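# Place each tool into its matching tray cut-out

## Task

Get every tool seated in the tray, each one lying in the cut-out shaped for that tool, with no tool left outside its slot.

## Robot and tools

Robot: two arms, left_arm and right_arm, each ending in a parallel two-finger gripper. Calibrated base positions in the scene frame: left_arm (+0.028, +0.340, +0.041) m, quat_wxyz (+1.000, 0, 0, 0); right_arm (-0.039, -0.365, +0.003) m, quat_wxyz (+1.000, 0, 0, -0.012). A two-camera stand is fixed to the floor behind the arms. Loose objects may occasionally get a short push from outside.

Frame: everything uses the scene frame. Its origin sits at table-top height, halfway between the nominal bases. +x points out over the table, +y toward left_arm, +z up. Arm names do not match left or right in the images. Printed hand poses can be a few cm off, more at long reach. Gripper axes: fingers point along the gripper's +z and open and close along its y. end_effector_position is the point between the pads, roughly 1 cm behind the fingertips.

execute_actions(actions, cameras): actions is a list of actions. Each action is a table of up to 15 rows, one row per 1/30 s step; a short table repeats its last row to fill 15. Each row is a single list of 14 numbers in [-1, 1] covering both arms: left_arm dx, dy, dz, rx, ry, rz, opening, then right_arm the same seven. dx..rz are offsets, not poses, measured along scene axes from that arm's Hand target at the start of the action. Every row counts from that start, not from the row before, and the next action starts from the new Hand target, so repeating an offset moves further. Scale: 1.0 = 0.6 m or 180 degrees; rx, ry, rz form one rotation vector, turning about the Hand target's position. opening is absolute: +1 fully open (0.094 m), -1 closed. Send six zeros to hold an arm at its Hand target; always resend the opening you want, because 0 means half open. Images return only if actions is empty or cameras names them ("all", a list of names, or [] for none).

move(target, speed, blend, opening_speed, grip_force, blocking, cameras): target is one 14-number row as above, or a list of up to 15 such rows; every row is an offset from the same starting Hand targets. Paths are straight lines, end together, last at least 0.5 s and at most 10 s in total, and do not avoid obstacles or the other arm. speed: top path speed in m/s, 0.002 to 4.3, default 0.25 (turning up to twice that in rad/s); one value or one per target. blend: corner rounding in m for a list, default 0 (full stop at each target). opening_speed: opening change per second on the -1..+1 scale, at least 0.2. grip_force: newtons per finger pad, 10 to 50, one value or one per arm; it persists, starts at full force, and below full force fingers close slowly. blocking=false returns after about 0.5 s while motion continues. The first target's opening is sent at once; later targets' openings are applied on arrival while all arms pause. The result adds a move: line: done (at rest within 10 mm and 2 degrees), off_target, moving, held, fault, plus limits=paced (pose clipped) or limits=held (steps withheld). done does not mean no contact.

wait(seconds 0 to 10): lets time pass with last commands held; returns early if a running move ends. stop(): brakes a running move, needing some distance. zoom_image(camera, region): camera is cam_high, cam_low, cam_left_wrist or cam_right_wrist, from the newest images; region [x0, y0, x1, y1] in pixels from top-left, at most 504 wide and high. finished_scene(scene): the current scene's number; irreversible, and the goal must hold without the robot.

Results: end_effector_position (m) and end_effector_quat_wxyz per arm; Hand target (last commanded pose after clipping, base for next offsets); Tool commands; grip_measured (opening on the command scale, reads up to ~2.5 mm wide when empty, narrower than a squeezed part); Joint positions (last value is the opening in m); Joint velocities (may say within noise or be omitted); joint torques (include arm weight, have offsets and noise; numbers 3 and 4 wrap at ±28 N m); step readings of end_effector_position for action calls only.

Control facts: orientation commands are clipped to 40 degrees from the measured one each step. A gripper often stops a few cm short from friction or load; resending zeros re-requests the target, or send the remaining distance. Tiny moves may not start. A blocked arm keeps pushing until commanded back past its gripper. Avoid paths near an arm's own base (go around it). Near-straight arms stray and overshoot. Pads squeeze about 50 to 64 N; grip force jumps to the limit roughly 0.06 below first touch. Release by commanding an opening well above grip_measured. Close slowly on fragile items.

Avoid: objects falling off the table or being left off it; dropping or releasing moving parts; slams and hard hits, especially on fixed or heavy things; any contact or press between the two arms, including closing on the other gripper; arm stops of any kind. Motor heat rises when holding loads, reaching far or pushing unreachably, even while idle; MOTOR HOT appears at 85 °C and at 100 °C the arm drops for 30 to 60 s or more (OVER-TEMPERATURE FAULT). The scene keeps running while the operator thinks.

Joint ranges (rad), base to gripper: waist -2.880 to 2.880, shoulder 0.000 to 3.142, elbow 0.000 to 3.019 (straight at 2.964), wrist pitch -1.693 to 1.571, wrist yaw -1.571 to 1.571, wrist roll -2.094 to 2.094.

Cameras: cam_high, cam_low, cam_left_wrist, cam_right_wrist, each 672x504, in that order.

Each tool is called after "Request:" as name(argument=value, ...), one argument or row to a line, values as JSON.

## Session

Request:
execute_actions(
  actions=[],
)

Scene clock: 0.00 s.
left_arm: end_effector_position=(+0.6945, -0.0290, +0.2981) grip_measured=+1.000 end_effector_quat_wxyz=(+0.157, -0.028, +0.987, -0.035) | right_arm: end_effector_position=(+0.4815, -0.2007, +0.1934) grip_measured=+1.000 end_effector_quat_wxyz=(+0.506, -0.350, +0.779, -0.118)
Joint positions: left_arm=[-0.53 2.314 2.66 -1.611 -0.106 -0.57 0.094] | right_arm=[0.375 1.357 0.776 0.099 0.141 -0.577 0.094]
Joint velocities: within noise
Joint torques (N m): no reading
Heat: left arm: hottest waist 30 °C; right arm: hottest gripper 27 °C.
Hand target: left_arm +0.6974, -0.0307, +0.3092; +0.169, -0.029, +0.984, -0.042 | right_arm +0.4898, -0.1977, +0.2121; +0.523, -0.344, +0.771, -0.119
Tool commands: left_gripper/opening=+1.0 right_gripper/opening=+1.0

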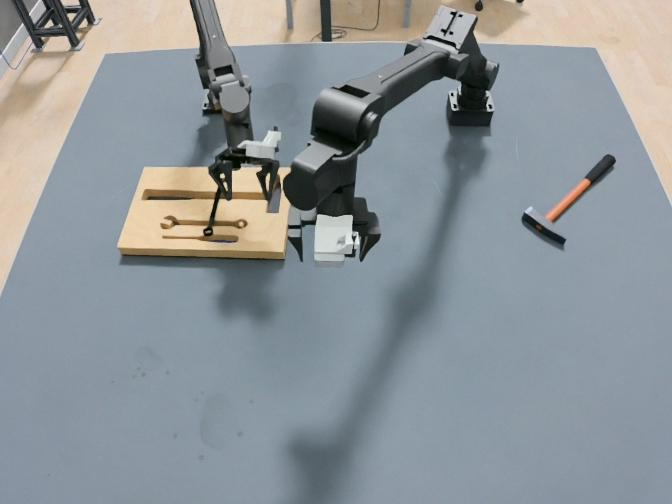

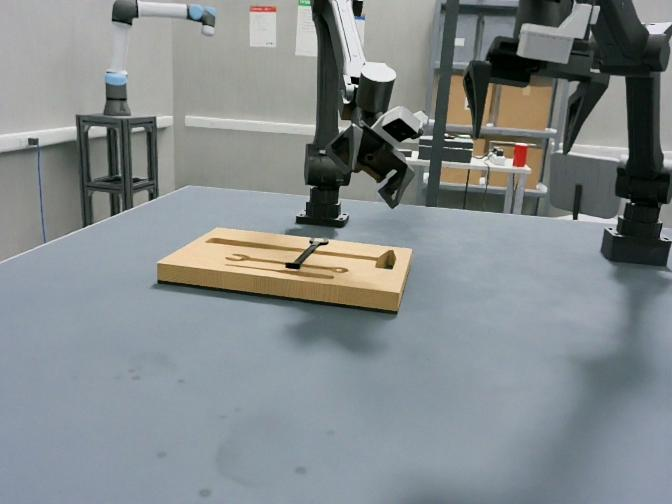

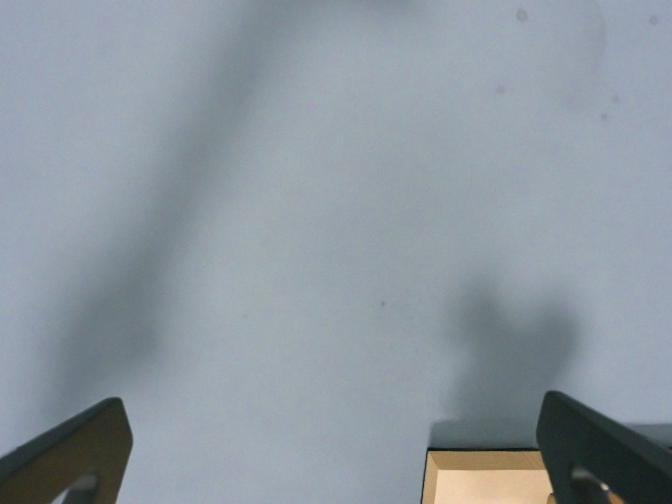

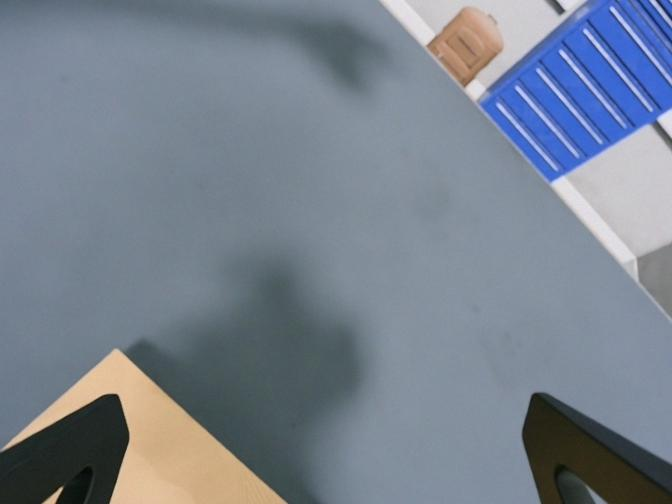

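Request:
zoom_image(
  camera="cam_high",
  region=[110, 140, 310, 280],
)

Request:
zoom_image(
  camera="cam_low",
  region=[150, 215, 430, 325],
)

Request:
zoom_image(
  camera="cam_high",
  region=[500, 140, 640, 260],
)

Scaled by 2.520 from the camera's 672x504 image, which has a finer 960x720 frame.

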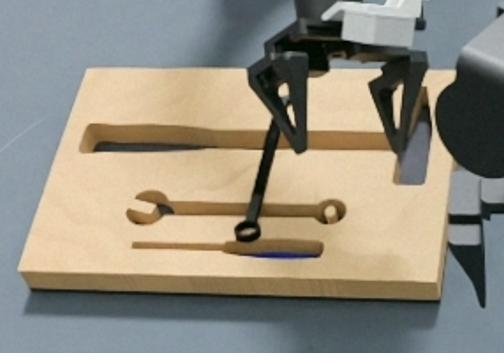

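Scaled by 1.800 from the camera's 672x504 image, which has a finer 960x720 frame.

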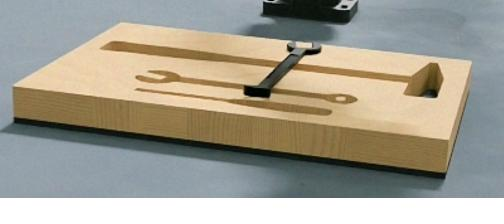

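Scaled by 3.600 from the camera's 672x504 image, which has a finer 960x720 frame.

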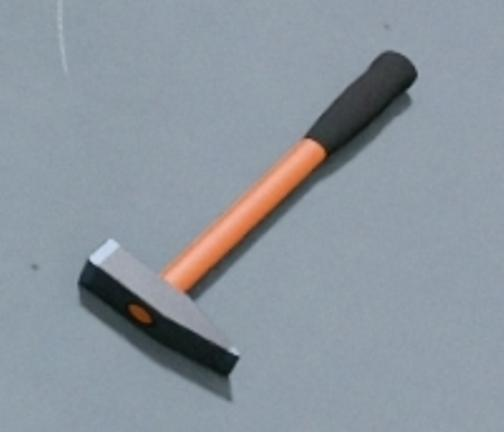

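Request:
move(
  target=[-0.5957, 1.0, -0.01, -0.0423, 0.110, 0.366, 1, -0.033, -0.2205, 0.1465, 0.0822, 0.361, -0.2374, 1],
  speed=0.3,
  cameras=["all"],
)

Scene clock: 20.30 s.
left_arm: end_effector_position=(+0.3440, +0.5533, +0.2999) grip_measured=+1.000 end_effector_quat_wxyz=(-0.001, -0.576, +0.818, +0.000) | right_arm: end_effector_position=(+0.4566, -0.3254, +0.2827) grip_measured=+1.000 end_effector_quat_wxyz=(-0.019, -0.011, +1.000, -0.003)
Joint positions: left_arm=[0.594 1.335 1.315 -1.553 0.001 -0.633 0.094] | right_arm=[0.106 1.667 1.737 -1.679 0.003 0.06 0.094]
Joint torques (N m): left_arm=[-0.97 -5.54 11.97 -0.31 0.01 0.17] | right_arm=[0.09 -14.97 14.34 -0.17 -0.15 0.05]
Heat: left arm: hottest waist 29 °C; right arm: hottest elbow 29 °C.
Hand target: left_arm +0.3471, +0.5571, +0.3033; +0.000, -0.573, +0.820, +0.000 | right_arm +0.4701, -0.3298, +0.2999; +0.000, +0.000, +1.000, +0.000
Off the commanded pose: left_arm 0.006 m, 0 deg | right_arm 0.022 m, 2 deg.
move: off_target (right_arm)

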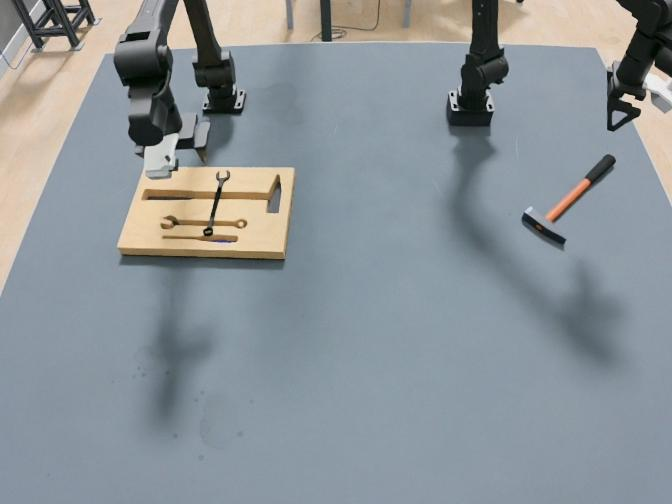

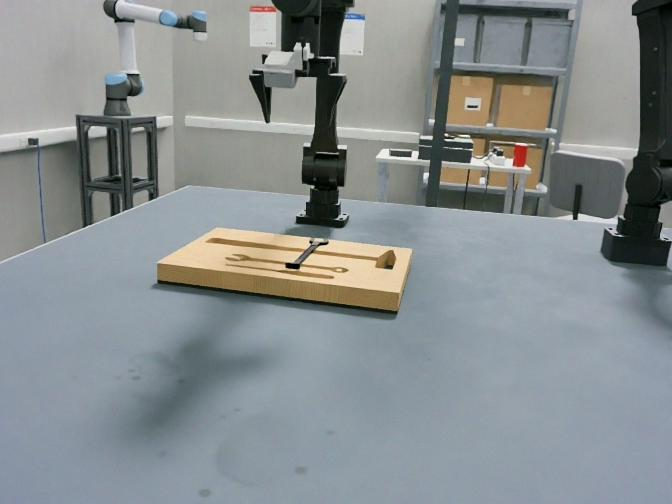

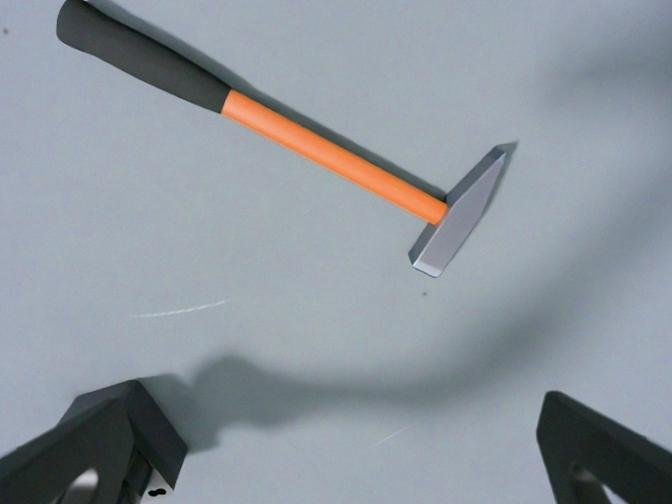

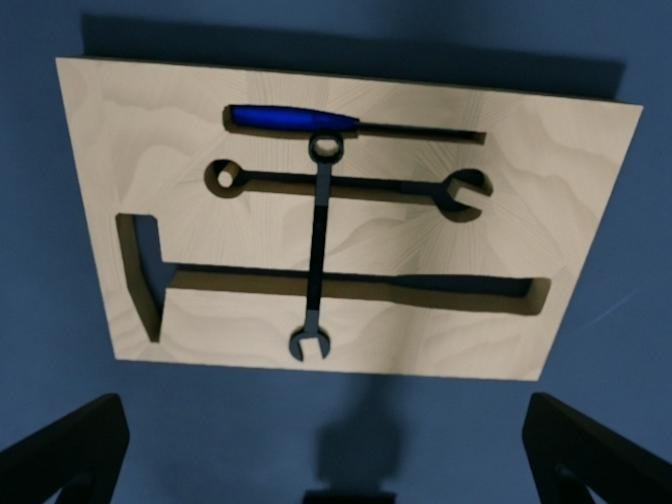

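Request:
zoom_image(
  camera="cam_right_wrist",
  region=[190, 90, 510, 380],
)

Request:
zoom_image(
  camera="cam_right_wrist",
  region=[190, 130, 350, 250],
)

Request:
zoom_image(
  camera="cam_right_wrist",
  region=[270, 290, 350, 370],
)

Request:
zoom_image(
  camera="cam_right_wrist",
  region=[400, 140, 520, 240],
)

Scaled by 1.575 from the camera's 672x504 image, which has a finer 960x720 frame.

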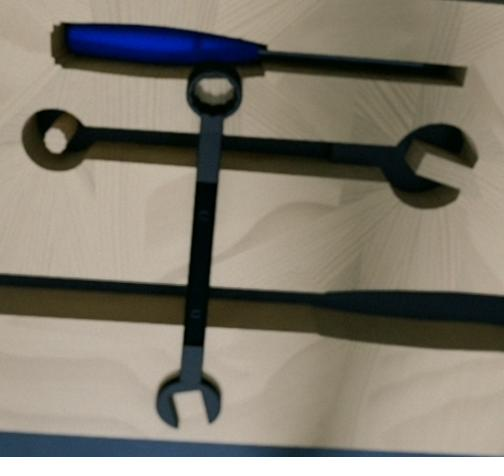

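Scaled by 3.150 from the camera's 672x504 image, which has a finer 960x720 frame.

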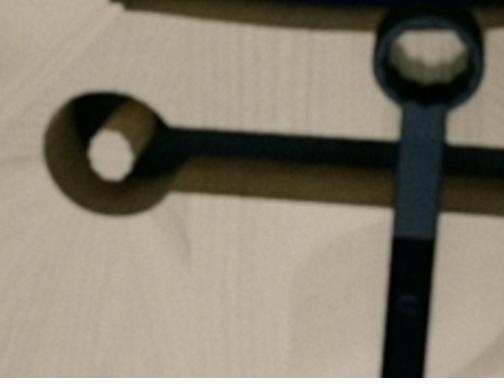

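Scaled by 6.300 from the camera's 672x504 image, which has a finer 960x720 frame.

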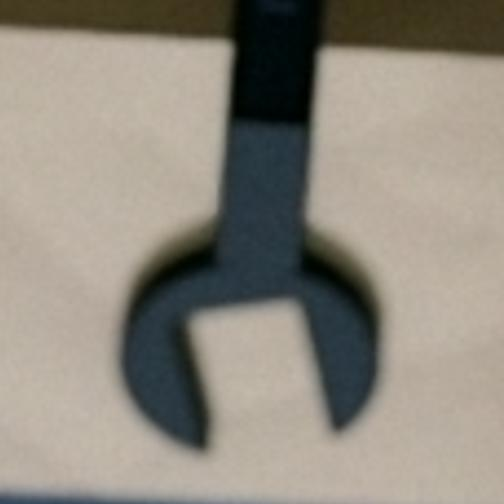

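Scaled by 4.200 from the camera's 672x504 image, which has a finer 960x720 frame.

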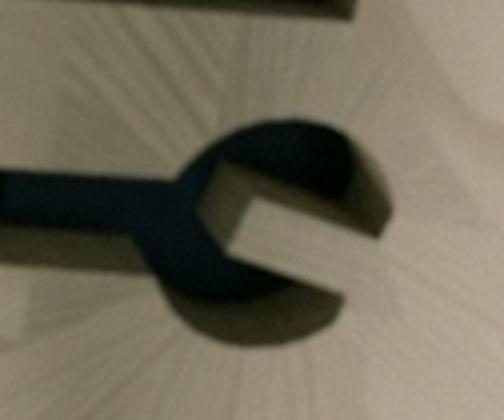

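Request:
move(
  target=[
    [0.055, -0.512, 0.028, -0.163, -0.195, -0.087, 0.2, -0.2168, 0.0213, -0.2915, 0, 0, -0.0194, 1],
    [-0.2252, -0.8868, -0.1722, -0.3268, -0.3895, -0.1739, 0.2, -0.2168, 0.0213, -0.2915, 0, 0, -0.0194, 1],
  ],
  speed=0.3,
  blend=[0.08, 0],
  cameras=["all"],
)

Scene clock: 170.27 s.
left_arm: end_effector_position=(+0.2152, +0.0257, +0.2007) grip_measured=+0.202 end_effector_quat_wxyz=(+0.189, -0.182, +0.684, -0.680) | right_arm: end_effector_position=(+0.3401, -0.3242, +0.1197) grip_measured=+1.000 end_effector_quat_wxyz=(-0.014, +0.035, +0.999, -0.002)
Joint positions: left_arm=[-1.027 1.247 0.086 1.157 0.014 -1.56 0.056] | right_arm=[0.133 1.433 1.03 -1.196 0 0.178 0.094]
Joint torques (N m): left_arm=[-2.2 -0.79 5.56 1.77 -0.06 0.07] | right_arm=[2.02 -13.39 7.51 0.79 -0.08 0.03]
Heat: left arm: hottest elbow 36 °C; right arm: hottest elbow 37 °C.
Hand target: left_arm +0.2119, +0.0250, +0.2000; +0.183, -0.182, +0.683, -0.683 | right_arm +0.3400, -0.3171, +0.1252; +0.000, +0.031, +1.000, +0.000
Off the commanded pose: left_arm 0.003 m, 1 deg | right_arm 0.009 m, 2 deg.
move: done

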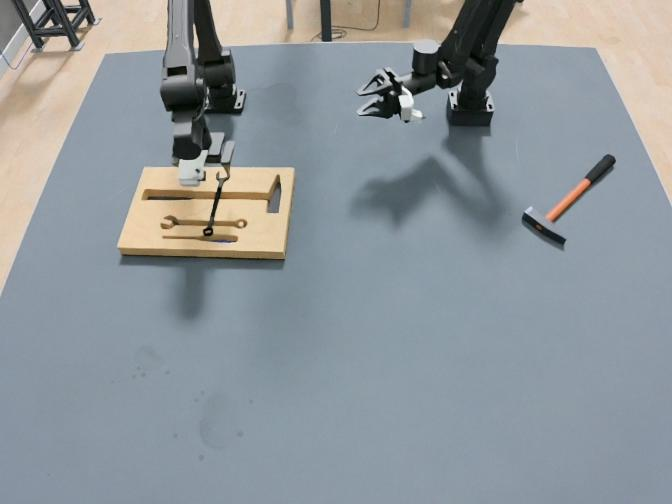

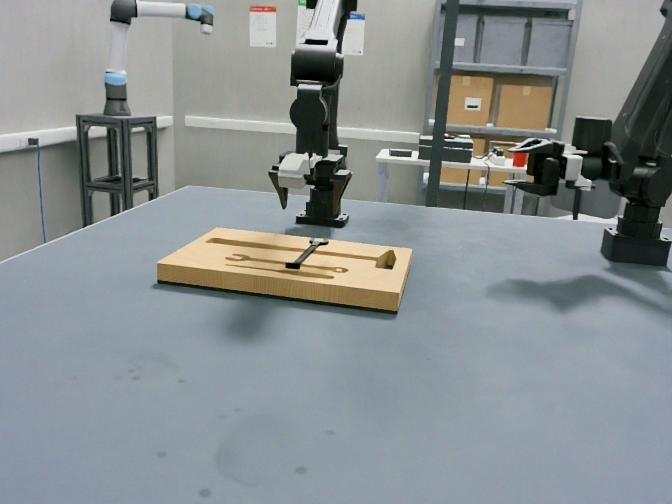

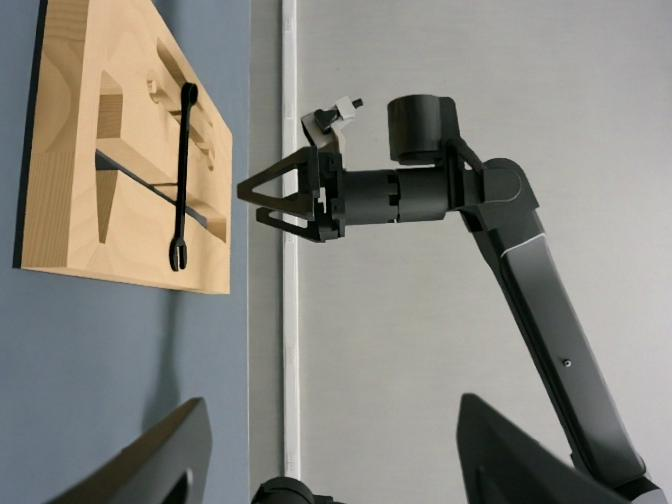

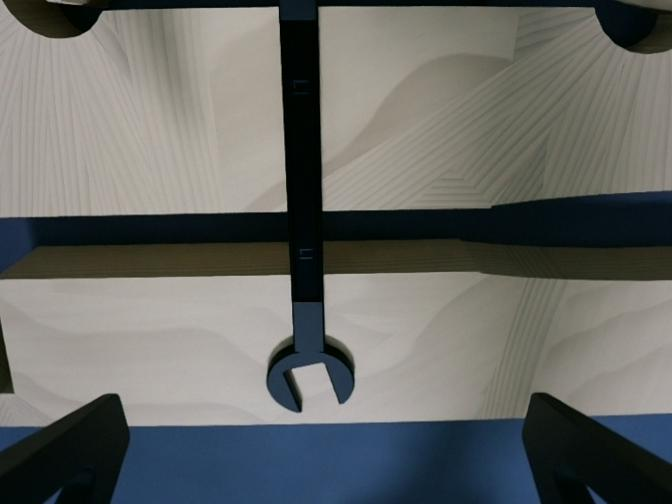

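Request:
move(
  target=[0, 0, 0, 0, 0, 0, 0.2, -0.0193, 0.0168, -0.0987, 0, 0, 0, 0.3],
  speed=0.15,
  cameras=["cam_left_wrist", "cam_right_wrist", "cam_low"],
)

Scene clock: 179.90 s.
left_arm: end_effector_position=(+0.2152, +0.0257, +0.2004) grip_measured=+0.202 end_effector_quat_wxyz=(+0.188, -0.182, +0.685, -0.680) | right_arm: end_effector_position=(+0.3289, -0.3134, +0.0706) grip_measured=+0.302 end_effector_quat_wxyz=(+0.000, +0.034, +0.999, +0.000)
Joint positions: left_arm=[-1.027 1.247 0.086 1.157 0.014 -1.56 0.056] | right_arm=[0.165 1.455 0.908 -1.024 0 0.209 0.061]
Joint torques (N m): left_arm=[-2.26 -0.73 5.56 1.77 -0.07 0.07] | right_arm=[1.85 -10.34 7.12 0.88 -0.08 0.05]
Heat: left arm: hottest elbow 35 °C; right arm: hottest elbow 36 °C.
Hand target: left_arm +0.2119, +0.0250, +0.1999; +0.183, -0.182, +0.683, -0.683 | right_arm +0.3285, -0.3069, +0.0660; +0.000, +0.030, +1.000, +0.001
Off the commanded pose: left_arm 0.003 m, 1 deg | right_arm 0.008 m, 0 deg.
move: done
Images, in order (width x height): cam_low 672x504, cam_left_wrist 672x504, cam_right_wrist 672x504.

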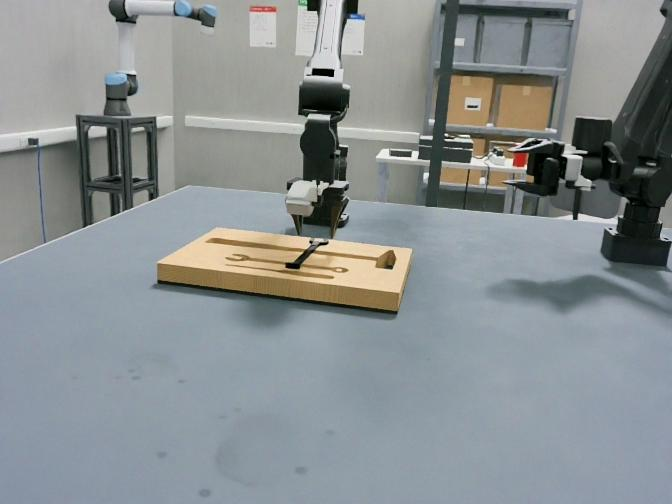

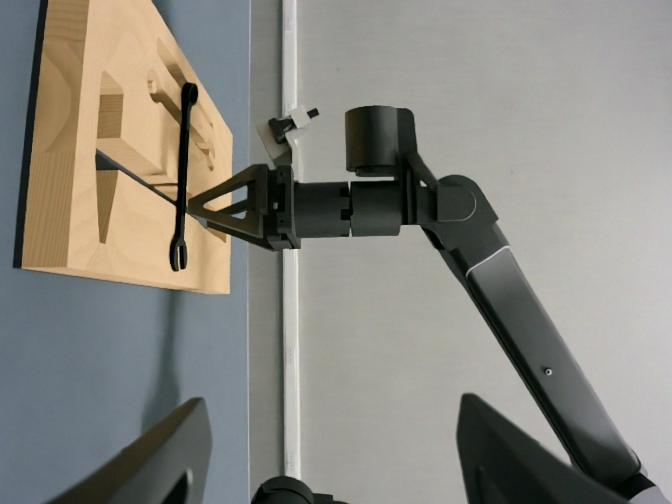

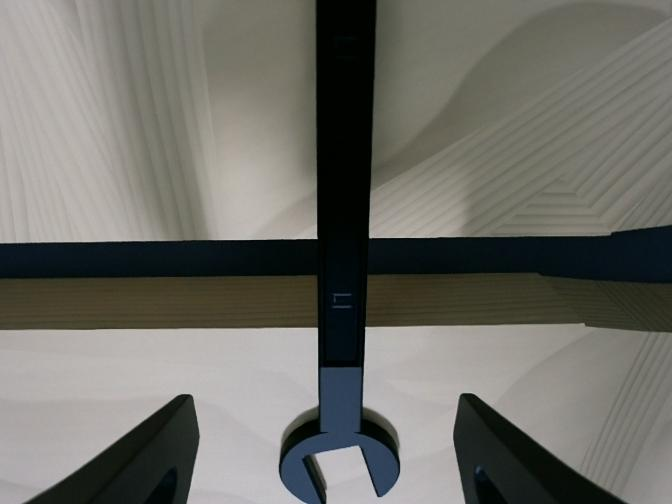

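Request:
move(
  target=[0, 0, 0, 0, 0, 0, 0.2, 0, -0.0278, -0.0325, 0, 0, 0, 0],
  speed=0.1,
  cameras=["cam_left_wrist", "cam_right_wrist", "cam_low"],
)

Request:
zoom_image(
  camera="cam_left_wrist",
  region=[100, 60, 360, 300],
)

Scene clock: 184.20 s.
left_arm: end_effector_position=(+0.2152, +0.0257, +0.2004) grip_measured=+0.202 end_effector_quat_wxyz=(+0.188, -0.182, +0.685, -0.680) | right_arm: end_effector_position=(+0.3276, -0.3178, +0.0516) grip_measured=+0.002 end_effector_quat_wxyz=(+0.001, +0.027, +1.000, +0.000)
Joint positions: left_arm=[-1.027 1.247 0.086 1.157 0.014 -1.56 0.056] | right_arm=[0.154 1.48 0.876 -0.966 0 0.185 0.047]
Joint torques (N m): left_arm=[-2.26 -0.67 5.56 1.78 -0.07 0.07] | right_arm=[-0.26 -10.34 6.8 0.85 -0.06 -0.17]
Heat: left arm: hottest elbow 34 °C; right arm: hottest elbow 35 °C.
Hand target: left_arm +0.2119, +0.0250, +0.1999; +0.183, -0.182, +0.683, -0.683 | right_arm +0.3283, -0.3236, +0.0464; -0.001, +0.030, +1.000, +0.000
Off the commanded pose: left_arm 0.003 m, 1 deg | right_arm 0.008 m, 0 deg.
move: done
Images, in order (width x height): cam_low 672x504, cam_left_wrist 672x504, cam_right_wrist 672x504.

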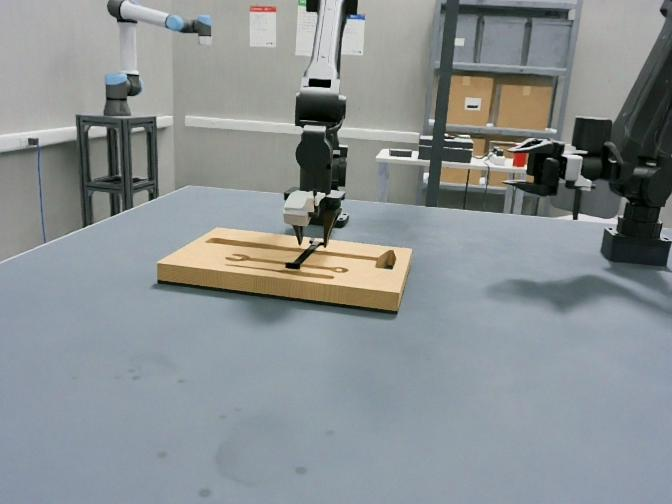

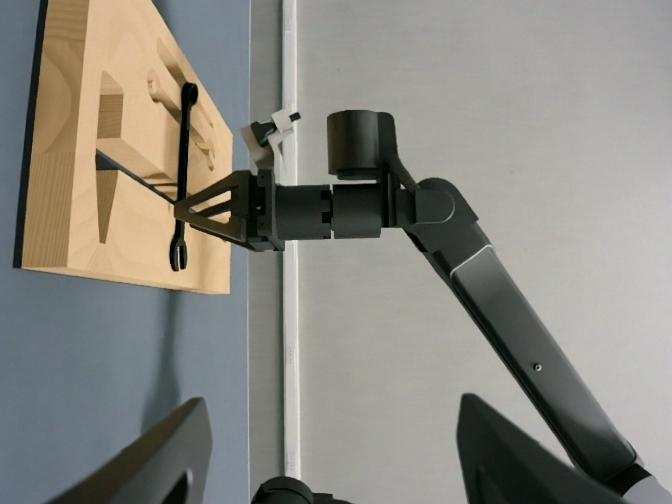

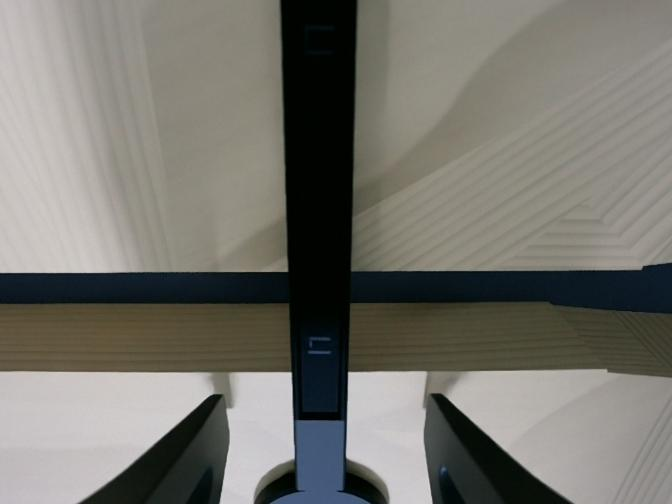

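Scaled by 1.938 from the camera's 672x504 image, which has a finer 960x720 frame.

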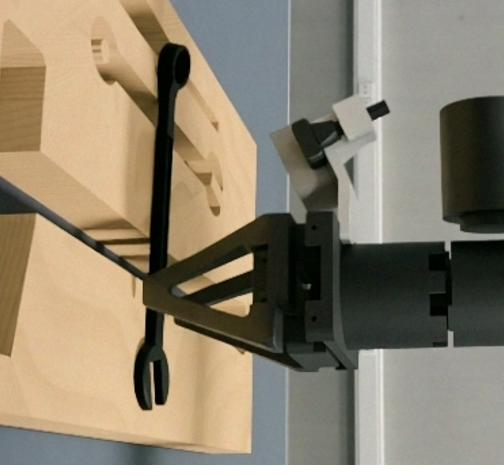

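Request:
move(
  target=[0, 0, 0, 0, 0, 0, 0.2, 0, 0.004, -0.0065, 0, 0, 0, 0],
  speed=0.1,
  cameras=["cam_right_wrist"],
)

Scene clock: 186.73 s.
left_arm: end_effector_position=(+0.2152, +0.0257, +0.2004) grip_measured=+0.202 end_effector_quat_wxyz=(+0.188, -0.182, +0.685, -0.680) | right_arm: end_effector_position=(+0.3299, -0.3175, +0.0494) grip_measured=+0.002 end_effector_quat_wxyz=(+0.003, +0.027, +1.000, +0.000)
Joint positions: left_arm=[-1.027 1.247 0.086 1.157 0.014 -1.56 0.056] | right_arm=[0.154 1.486 0.876 -0.954 0 0.184 0.047]
Joint torques (N m): left_arm=[-2.2 -0.79 5.56 1.77 -0.07 0.07] | right_arm=[0.15 -9.99 6.48 0.87 -0.06 -0.09]
Heat: left arm: hottest elbow 34 °C; right arm: hottest elbow 35 °C.
Hand target: left_arm +0.2119, +0.0250, +0.1999; +0.183, -0.182, +0.683, -0.683 | right_arm +0.3283, -0.3212, +0.0425; +0.000, +0.030, +1.000, +0.000
Off the commanded pose: left_arm 0.003 m, 1 deg | right_arm 0.008 m, 1 deg.
move: done
Images, in order (width x height): cam_right_wrist 672x504.

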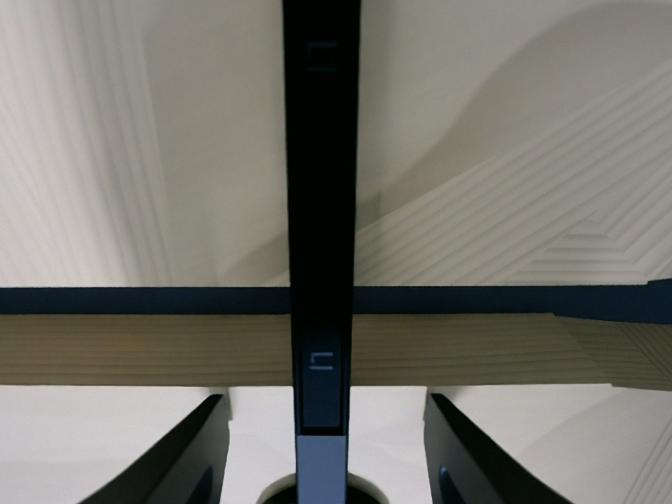

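Request:
move(
  target=[0, 0, 0, 0, 0, 0, 0.2, 0, 0, 0, 0, 0, 0, -0.95],
  speed=0.1,
  opening_speed=1.0,
  cameras=["cam_right_wrist"],
)

Scene clock: 189.57 s.
left_arm: end_effector_position=(+0.2152, +0.0257, +0.2004) grip_measured=+0.202 end_effector_quat_wxyz=(+0.188, -0.182, +0.685, -0.680) | right_arm: end_effector_position=(+0.3300, -0.3175, +0.0494) grip_measured=-0.747 end_effector_quat_wxyz=(+0.003, +0.027, +1.000, +0.000)
Joint positions: left_arm=[-1.027 1.247 0.086 1.157 0.014 -1.56 0.056] | right_arm=[0.154 1.486 0.876 -0.954 0 0.184 0.012]
Joint torques (N m): left_arm=[-2.26 -0.73 5.56 1.76 -0.07 0.07] | right_arm=[0.15 -10.23 6.43 0.84 -0.06 -0.09]
Heat: left arm: hottest elbow 33 °C; right arm: hottest elbow 35 °C.
Hand target: left_arm +0.2119, +0.0250, +0.1999; +0.183, -0.182, +0.683, -0.683 | right_arm +0.3284, -0.3212, +0.0425; +0.000, +0.030, +1.000, +0.000
Off the commanded pose: left_arm 0.003 m, 1 deg | right_arm 0.008 m, 1 deg.
move: done
Images, in order (width x height): cam_right_wrist 672x504.

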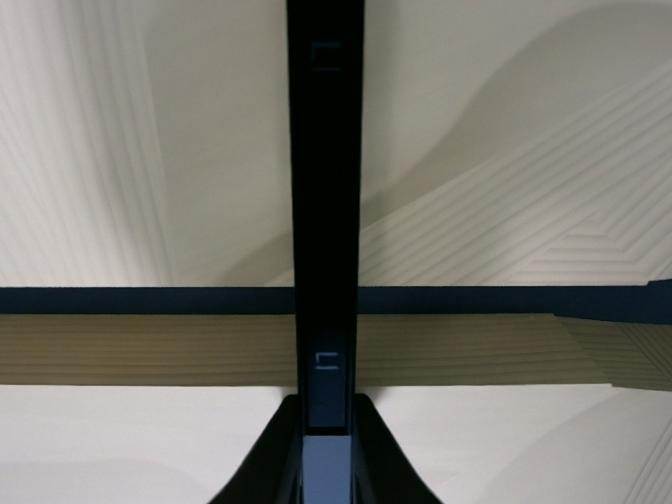

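Request:
move(
  target=[
    [0, 0, 0, 0, 0, 0, 0.2, 0, 0, 0.129, 0, 0, 0, -0.95],
    [0, 0, 0, 0, 0, 0, 0.2, 0.0193, 0.227, 0.2792, 0, 0, 0.686, -0.95],
  ],
  speed=[0.15, 0.3],
  blend=[0.02, 0],
  cameras=["all"],
)

Scene clock: 203.03 s.
left_arm: end_effector_position=(+0.2152, +0.0257, +0.2004) grip_measured=+0.202 end_effector_quat_wxyz=(+0.188, -0.182, +0.685, -0.680) | right_arm: end_effector_position=(+0.3249, -0.1993, +0.1886) grip_measured=-0.747 end_effector_quat_wxyz=(+0.021, +0.860, -0.510, -0.012)
Joint positions: left_arm=[-1.027 1.247 0.086 1.157 0.014 -1.56 0.056] | right_arm=[0.454 1.437 1.223 -1.404 0.004 -1.639 0.012]
Joint torques (N m): left_arm=[-2.26 -0.73 5.56 1.76 -0.07 0.07] | right_arm=[1.9 -11.34 14.41 -0.25 -0.22 -0.16]
Heat: left arm: hottest elbow 32 °C; right arm: hottest elbow 34 °C.
Hand target: left_arm +0.2119, +0.0250, +0.1999; +0.183, -0.182, +0.683, -0.683 | right_arm +0.3401, -0.1852, +0.2100; +0.001, +0.866, -0.500, +0.000
Off the commanded pose: left_arm 0.003 m, 1 deg | right_arm 0.030 m, 3 deg.
move: off_target (right_arm)

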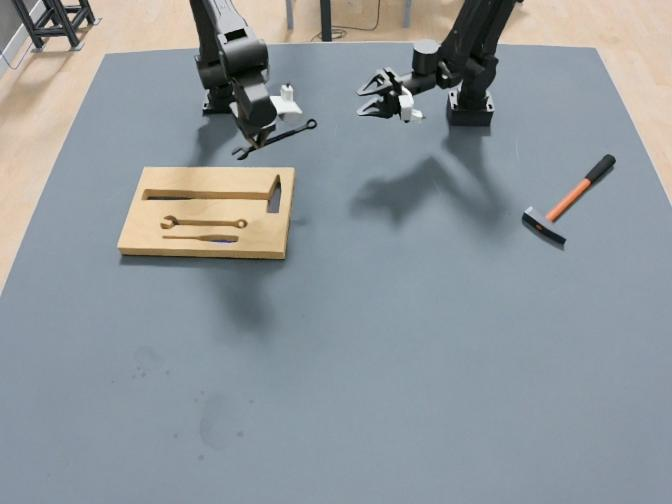

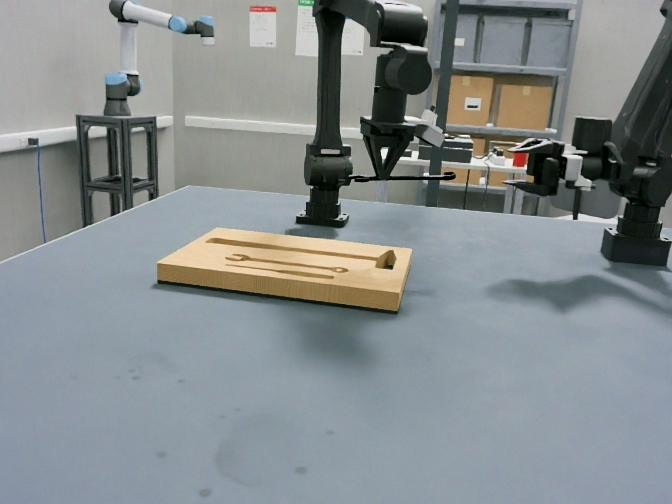

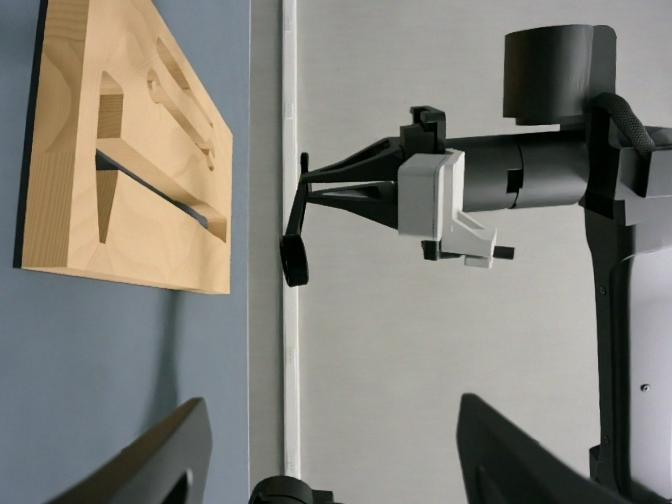

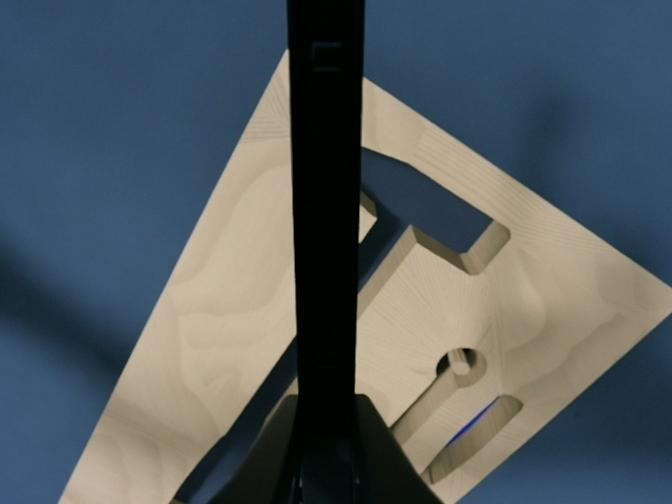

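Request:
move(
  target=[0.0358, -0.1108, -0.034, 0, 0, 0, 0.2, 0, 0, 0, 0, 0, 0, -0.95],
  speed=0.12,
  cameras=["all"],
)

Request:
zoom_image(
  camera="cam_left_wrist",
  region=[180, 60, 560, 400],
)

Request:
zoom_image(
  camera="cam_low",
  region=[330, 90, 600, 260],
)

Scene clock: 211.83 s.
left_arm: end_effector_position=(+0.2317, -0.0307, +0.1711) grip_measured=+0.202 end_effector_quat_wxyz=(+0.186, -0.184, +0.694, -0.671) | right_arm: end_effector_position=(+0.3249, -0.1993, +0.1886) grip_measured=-0.747 end_effector_quat_wxyz=(+0.021, +0.860, -0.510, -0.012)
Joint positions: left_arm=[-1.087 1.562 0.226 1.305 -0.045 -1.561 0.056] | right_arm=[0.454 1.437 1.223 -1.404 0.004 -1.64 0.012]
Joint torques (N m): left_arm=[-2.2 -3.55 6.45 1.73 -0.07 0.07] | right_arm=[1.9 -11.4 14.41 -0.23 -0.24 -0.16]
Heat: left arm: hottest elbow 32 °C; right arm: hottest elbow 34 °C.
Hand target: left_arm +0.2334, -0.0415, +0.1795; +0.183, -0.182, +0.683, -0.683 | right_arm +0.3401, -0.1852, +0.2100; +0.001, +0.866, -0.500, +0.000
Off the commanded pose: left_arm 0.014 m, 2 deg | right_arm 0.030 m, 3 deg.
move: off_target (left_arm, right_arm)

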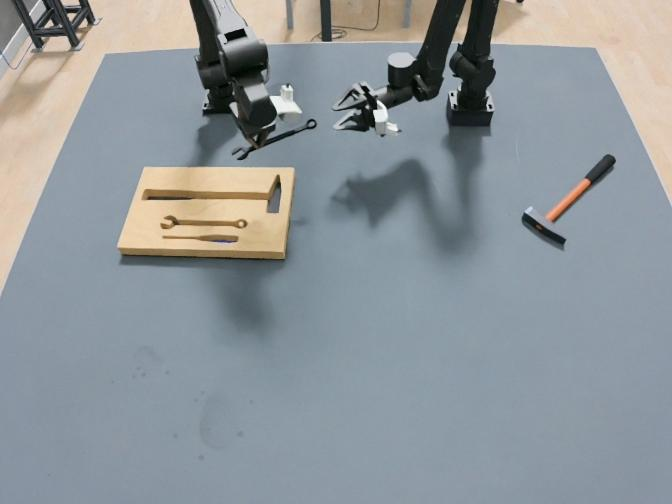

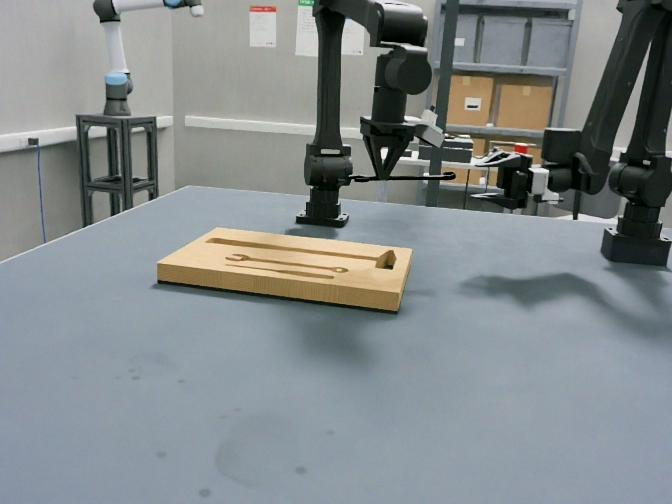

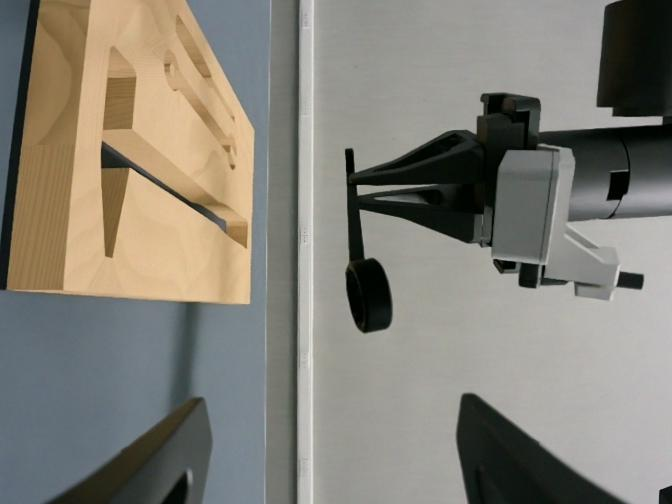

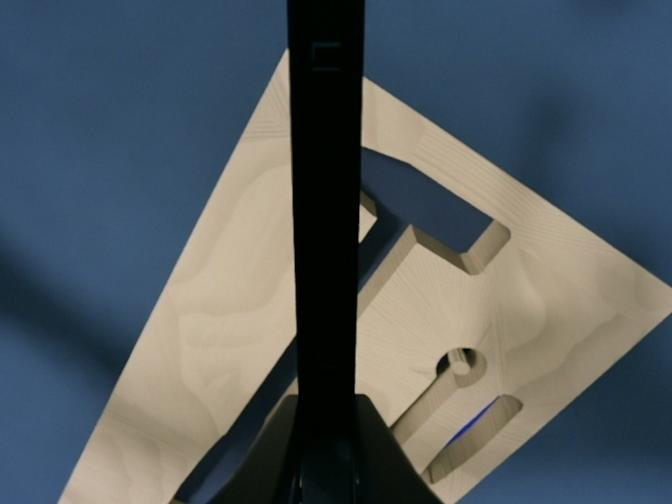

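Scaled by 1.326 from the camera's 672x504 image, which has a finer 960x720 frame.

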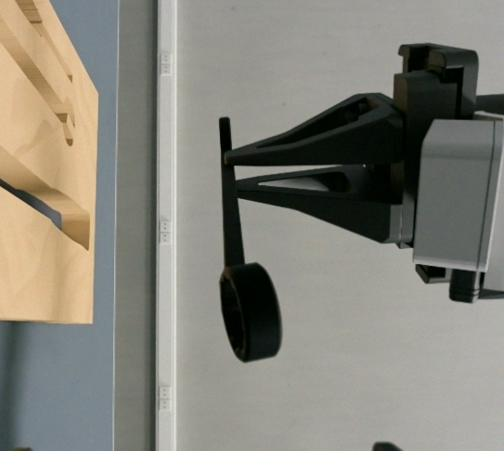

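Scaled by 1.867 from the camera's 672x504 image, which has a finer 960x720 frame.

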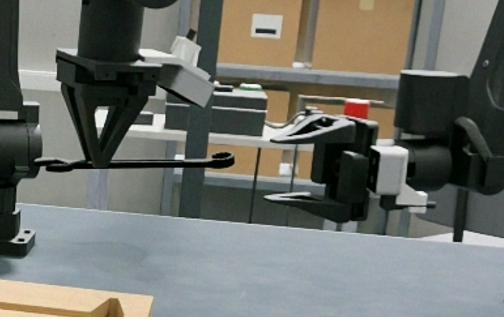

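Request:
move(
  target=[0.0378, -0.0647, 0.02, 0, 0, 0, 0.2, 0, 0, 0, 0, 0, 0, -0.95],
  speed=0.1,
  cameras=["cam_low", "cam_left_wrist", "cam_high"],
)

Request:
zoom_image(
  camera="cam_left_wrist",
  region=[180, 150, 600, 504],
)

Request:
zoom_image(
  camera="cam_low",
  region=[330, 90, 600, 260],
)

Scene clock: 220.03 s.
left_arm: end_effector_position=(+0.2518, -0.0696, +0.1864) grip_measured=+0.202 end_effector_quat_wxyz=(+0.187, -0.182, +0.688, -0.677) | right_arm: end_effector_position=(+0.3249, -0.1993, +0.1886) grip_measured=-0.747 end_effector_quat_wxyz=(+0.021, +0.860, -0.510, -0.012)
Joint positions: left_arm=[-1.087 1.574 0.345 1.215 -0.043 -1.561 0.056] | right_arm=[0.454 1.437 1.223 -1.404 0.004 -1.64 0.012]
Joint torques (N m): left_arm=[-1.49 -4.37 7.79 0.96 0.17 0.07] | right_arm=[2.08 -11.4 14.46 -0.2 -0.23 -0.15]
Heat: left arm: hottest elbow 31 °C; right arm: hottest elbow 34 °C.
Hand target: left_arm +0.2561, -0.0803, +0.1915; +0.183, -0.182, +0.683, -0.683 | right_arm +0.3401, -0.1852, +0.2100; +0.001, +0.866, -0.500, +0.000
Off the commanded pose: left_arm 0.013 m, 1 deg | right_arm 0.030 m, 3 deg.
move: off_target (left_arm, right_arm)
Images, in order (width x height): cam_high 672x504, cam_low 672x504, cam_left_wrist 672x504.

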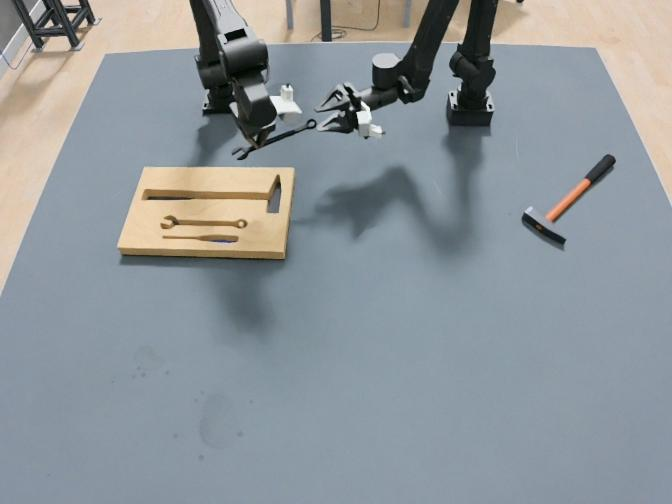

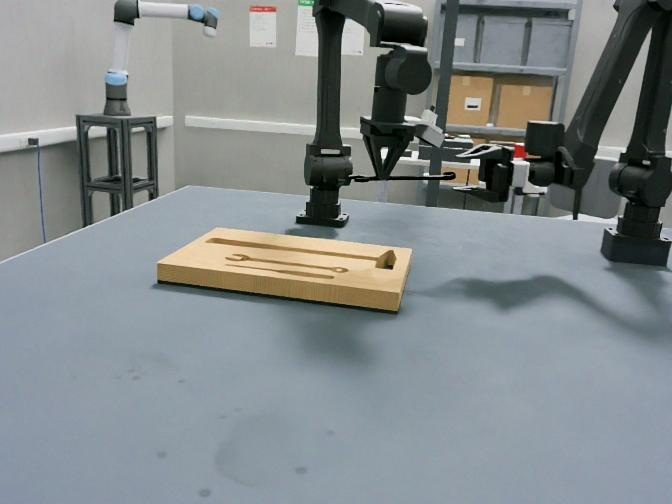

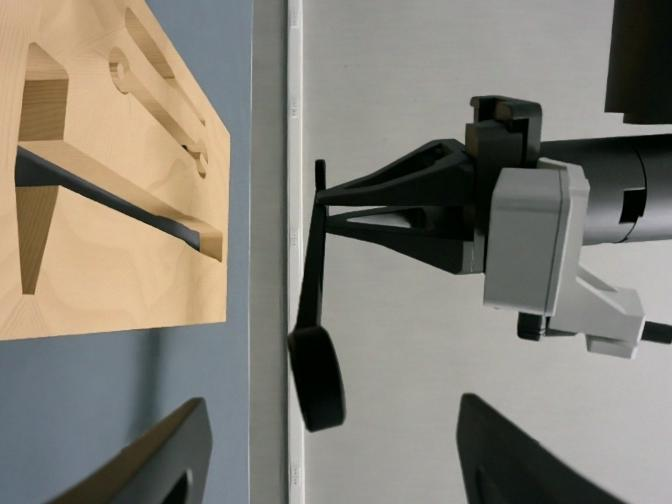

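Scaled by 1.200 from the camera's 672x504 image, which has a finer 960x720 frame.

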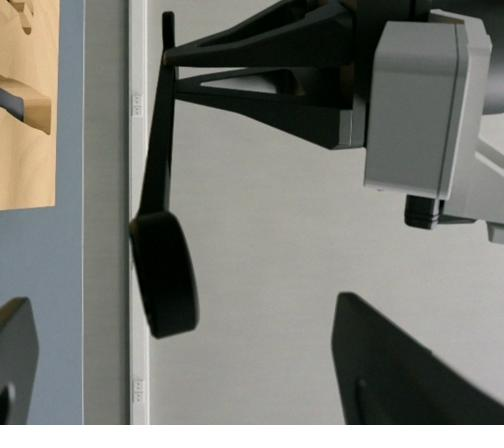

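Scaled by 1.867 from the camera's 672x504 image, which has a finer 960x720 frame.

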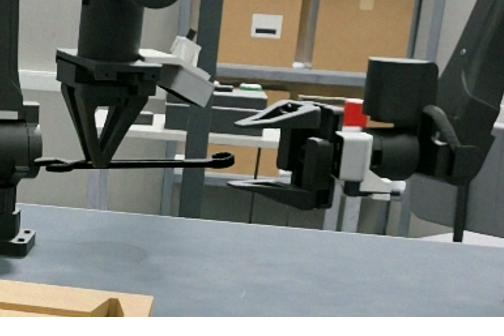

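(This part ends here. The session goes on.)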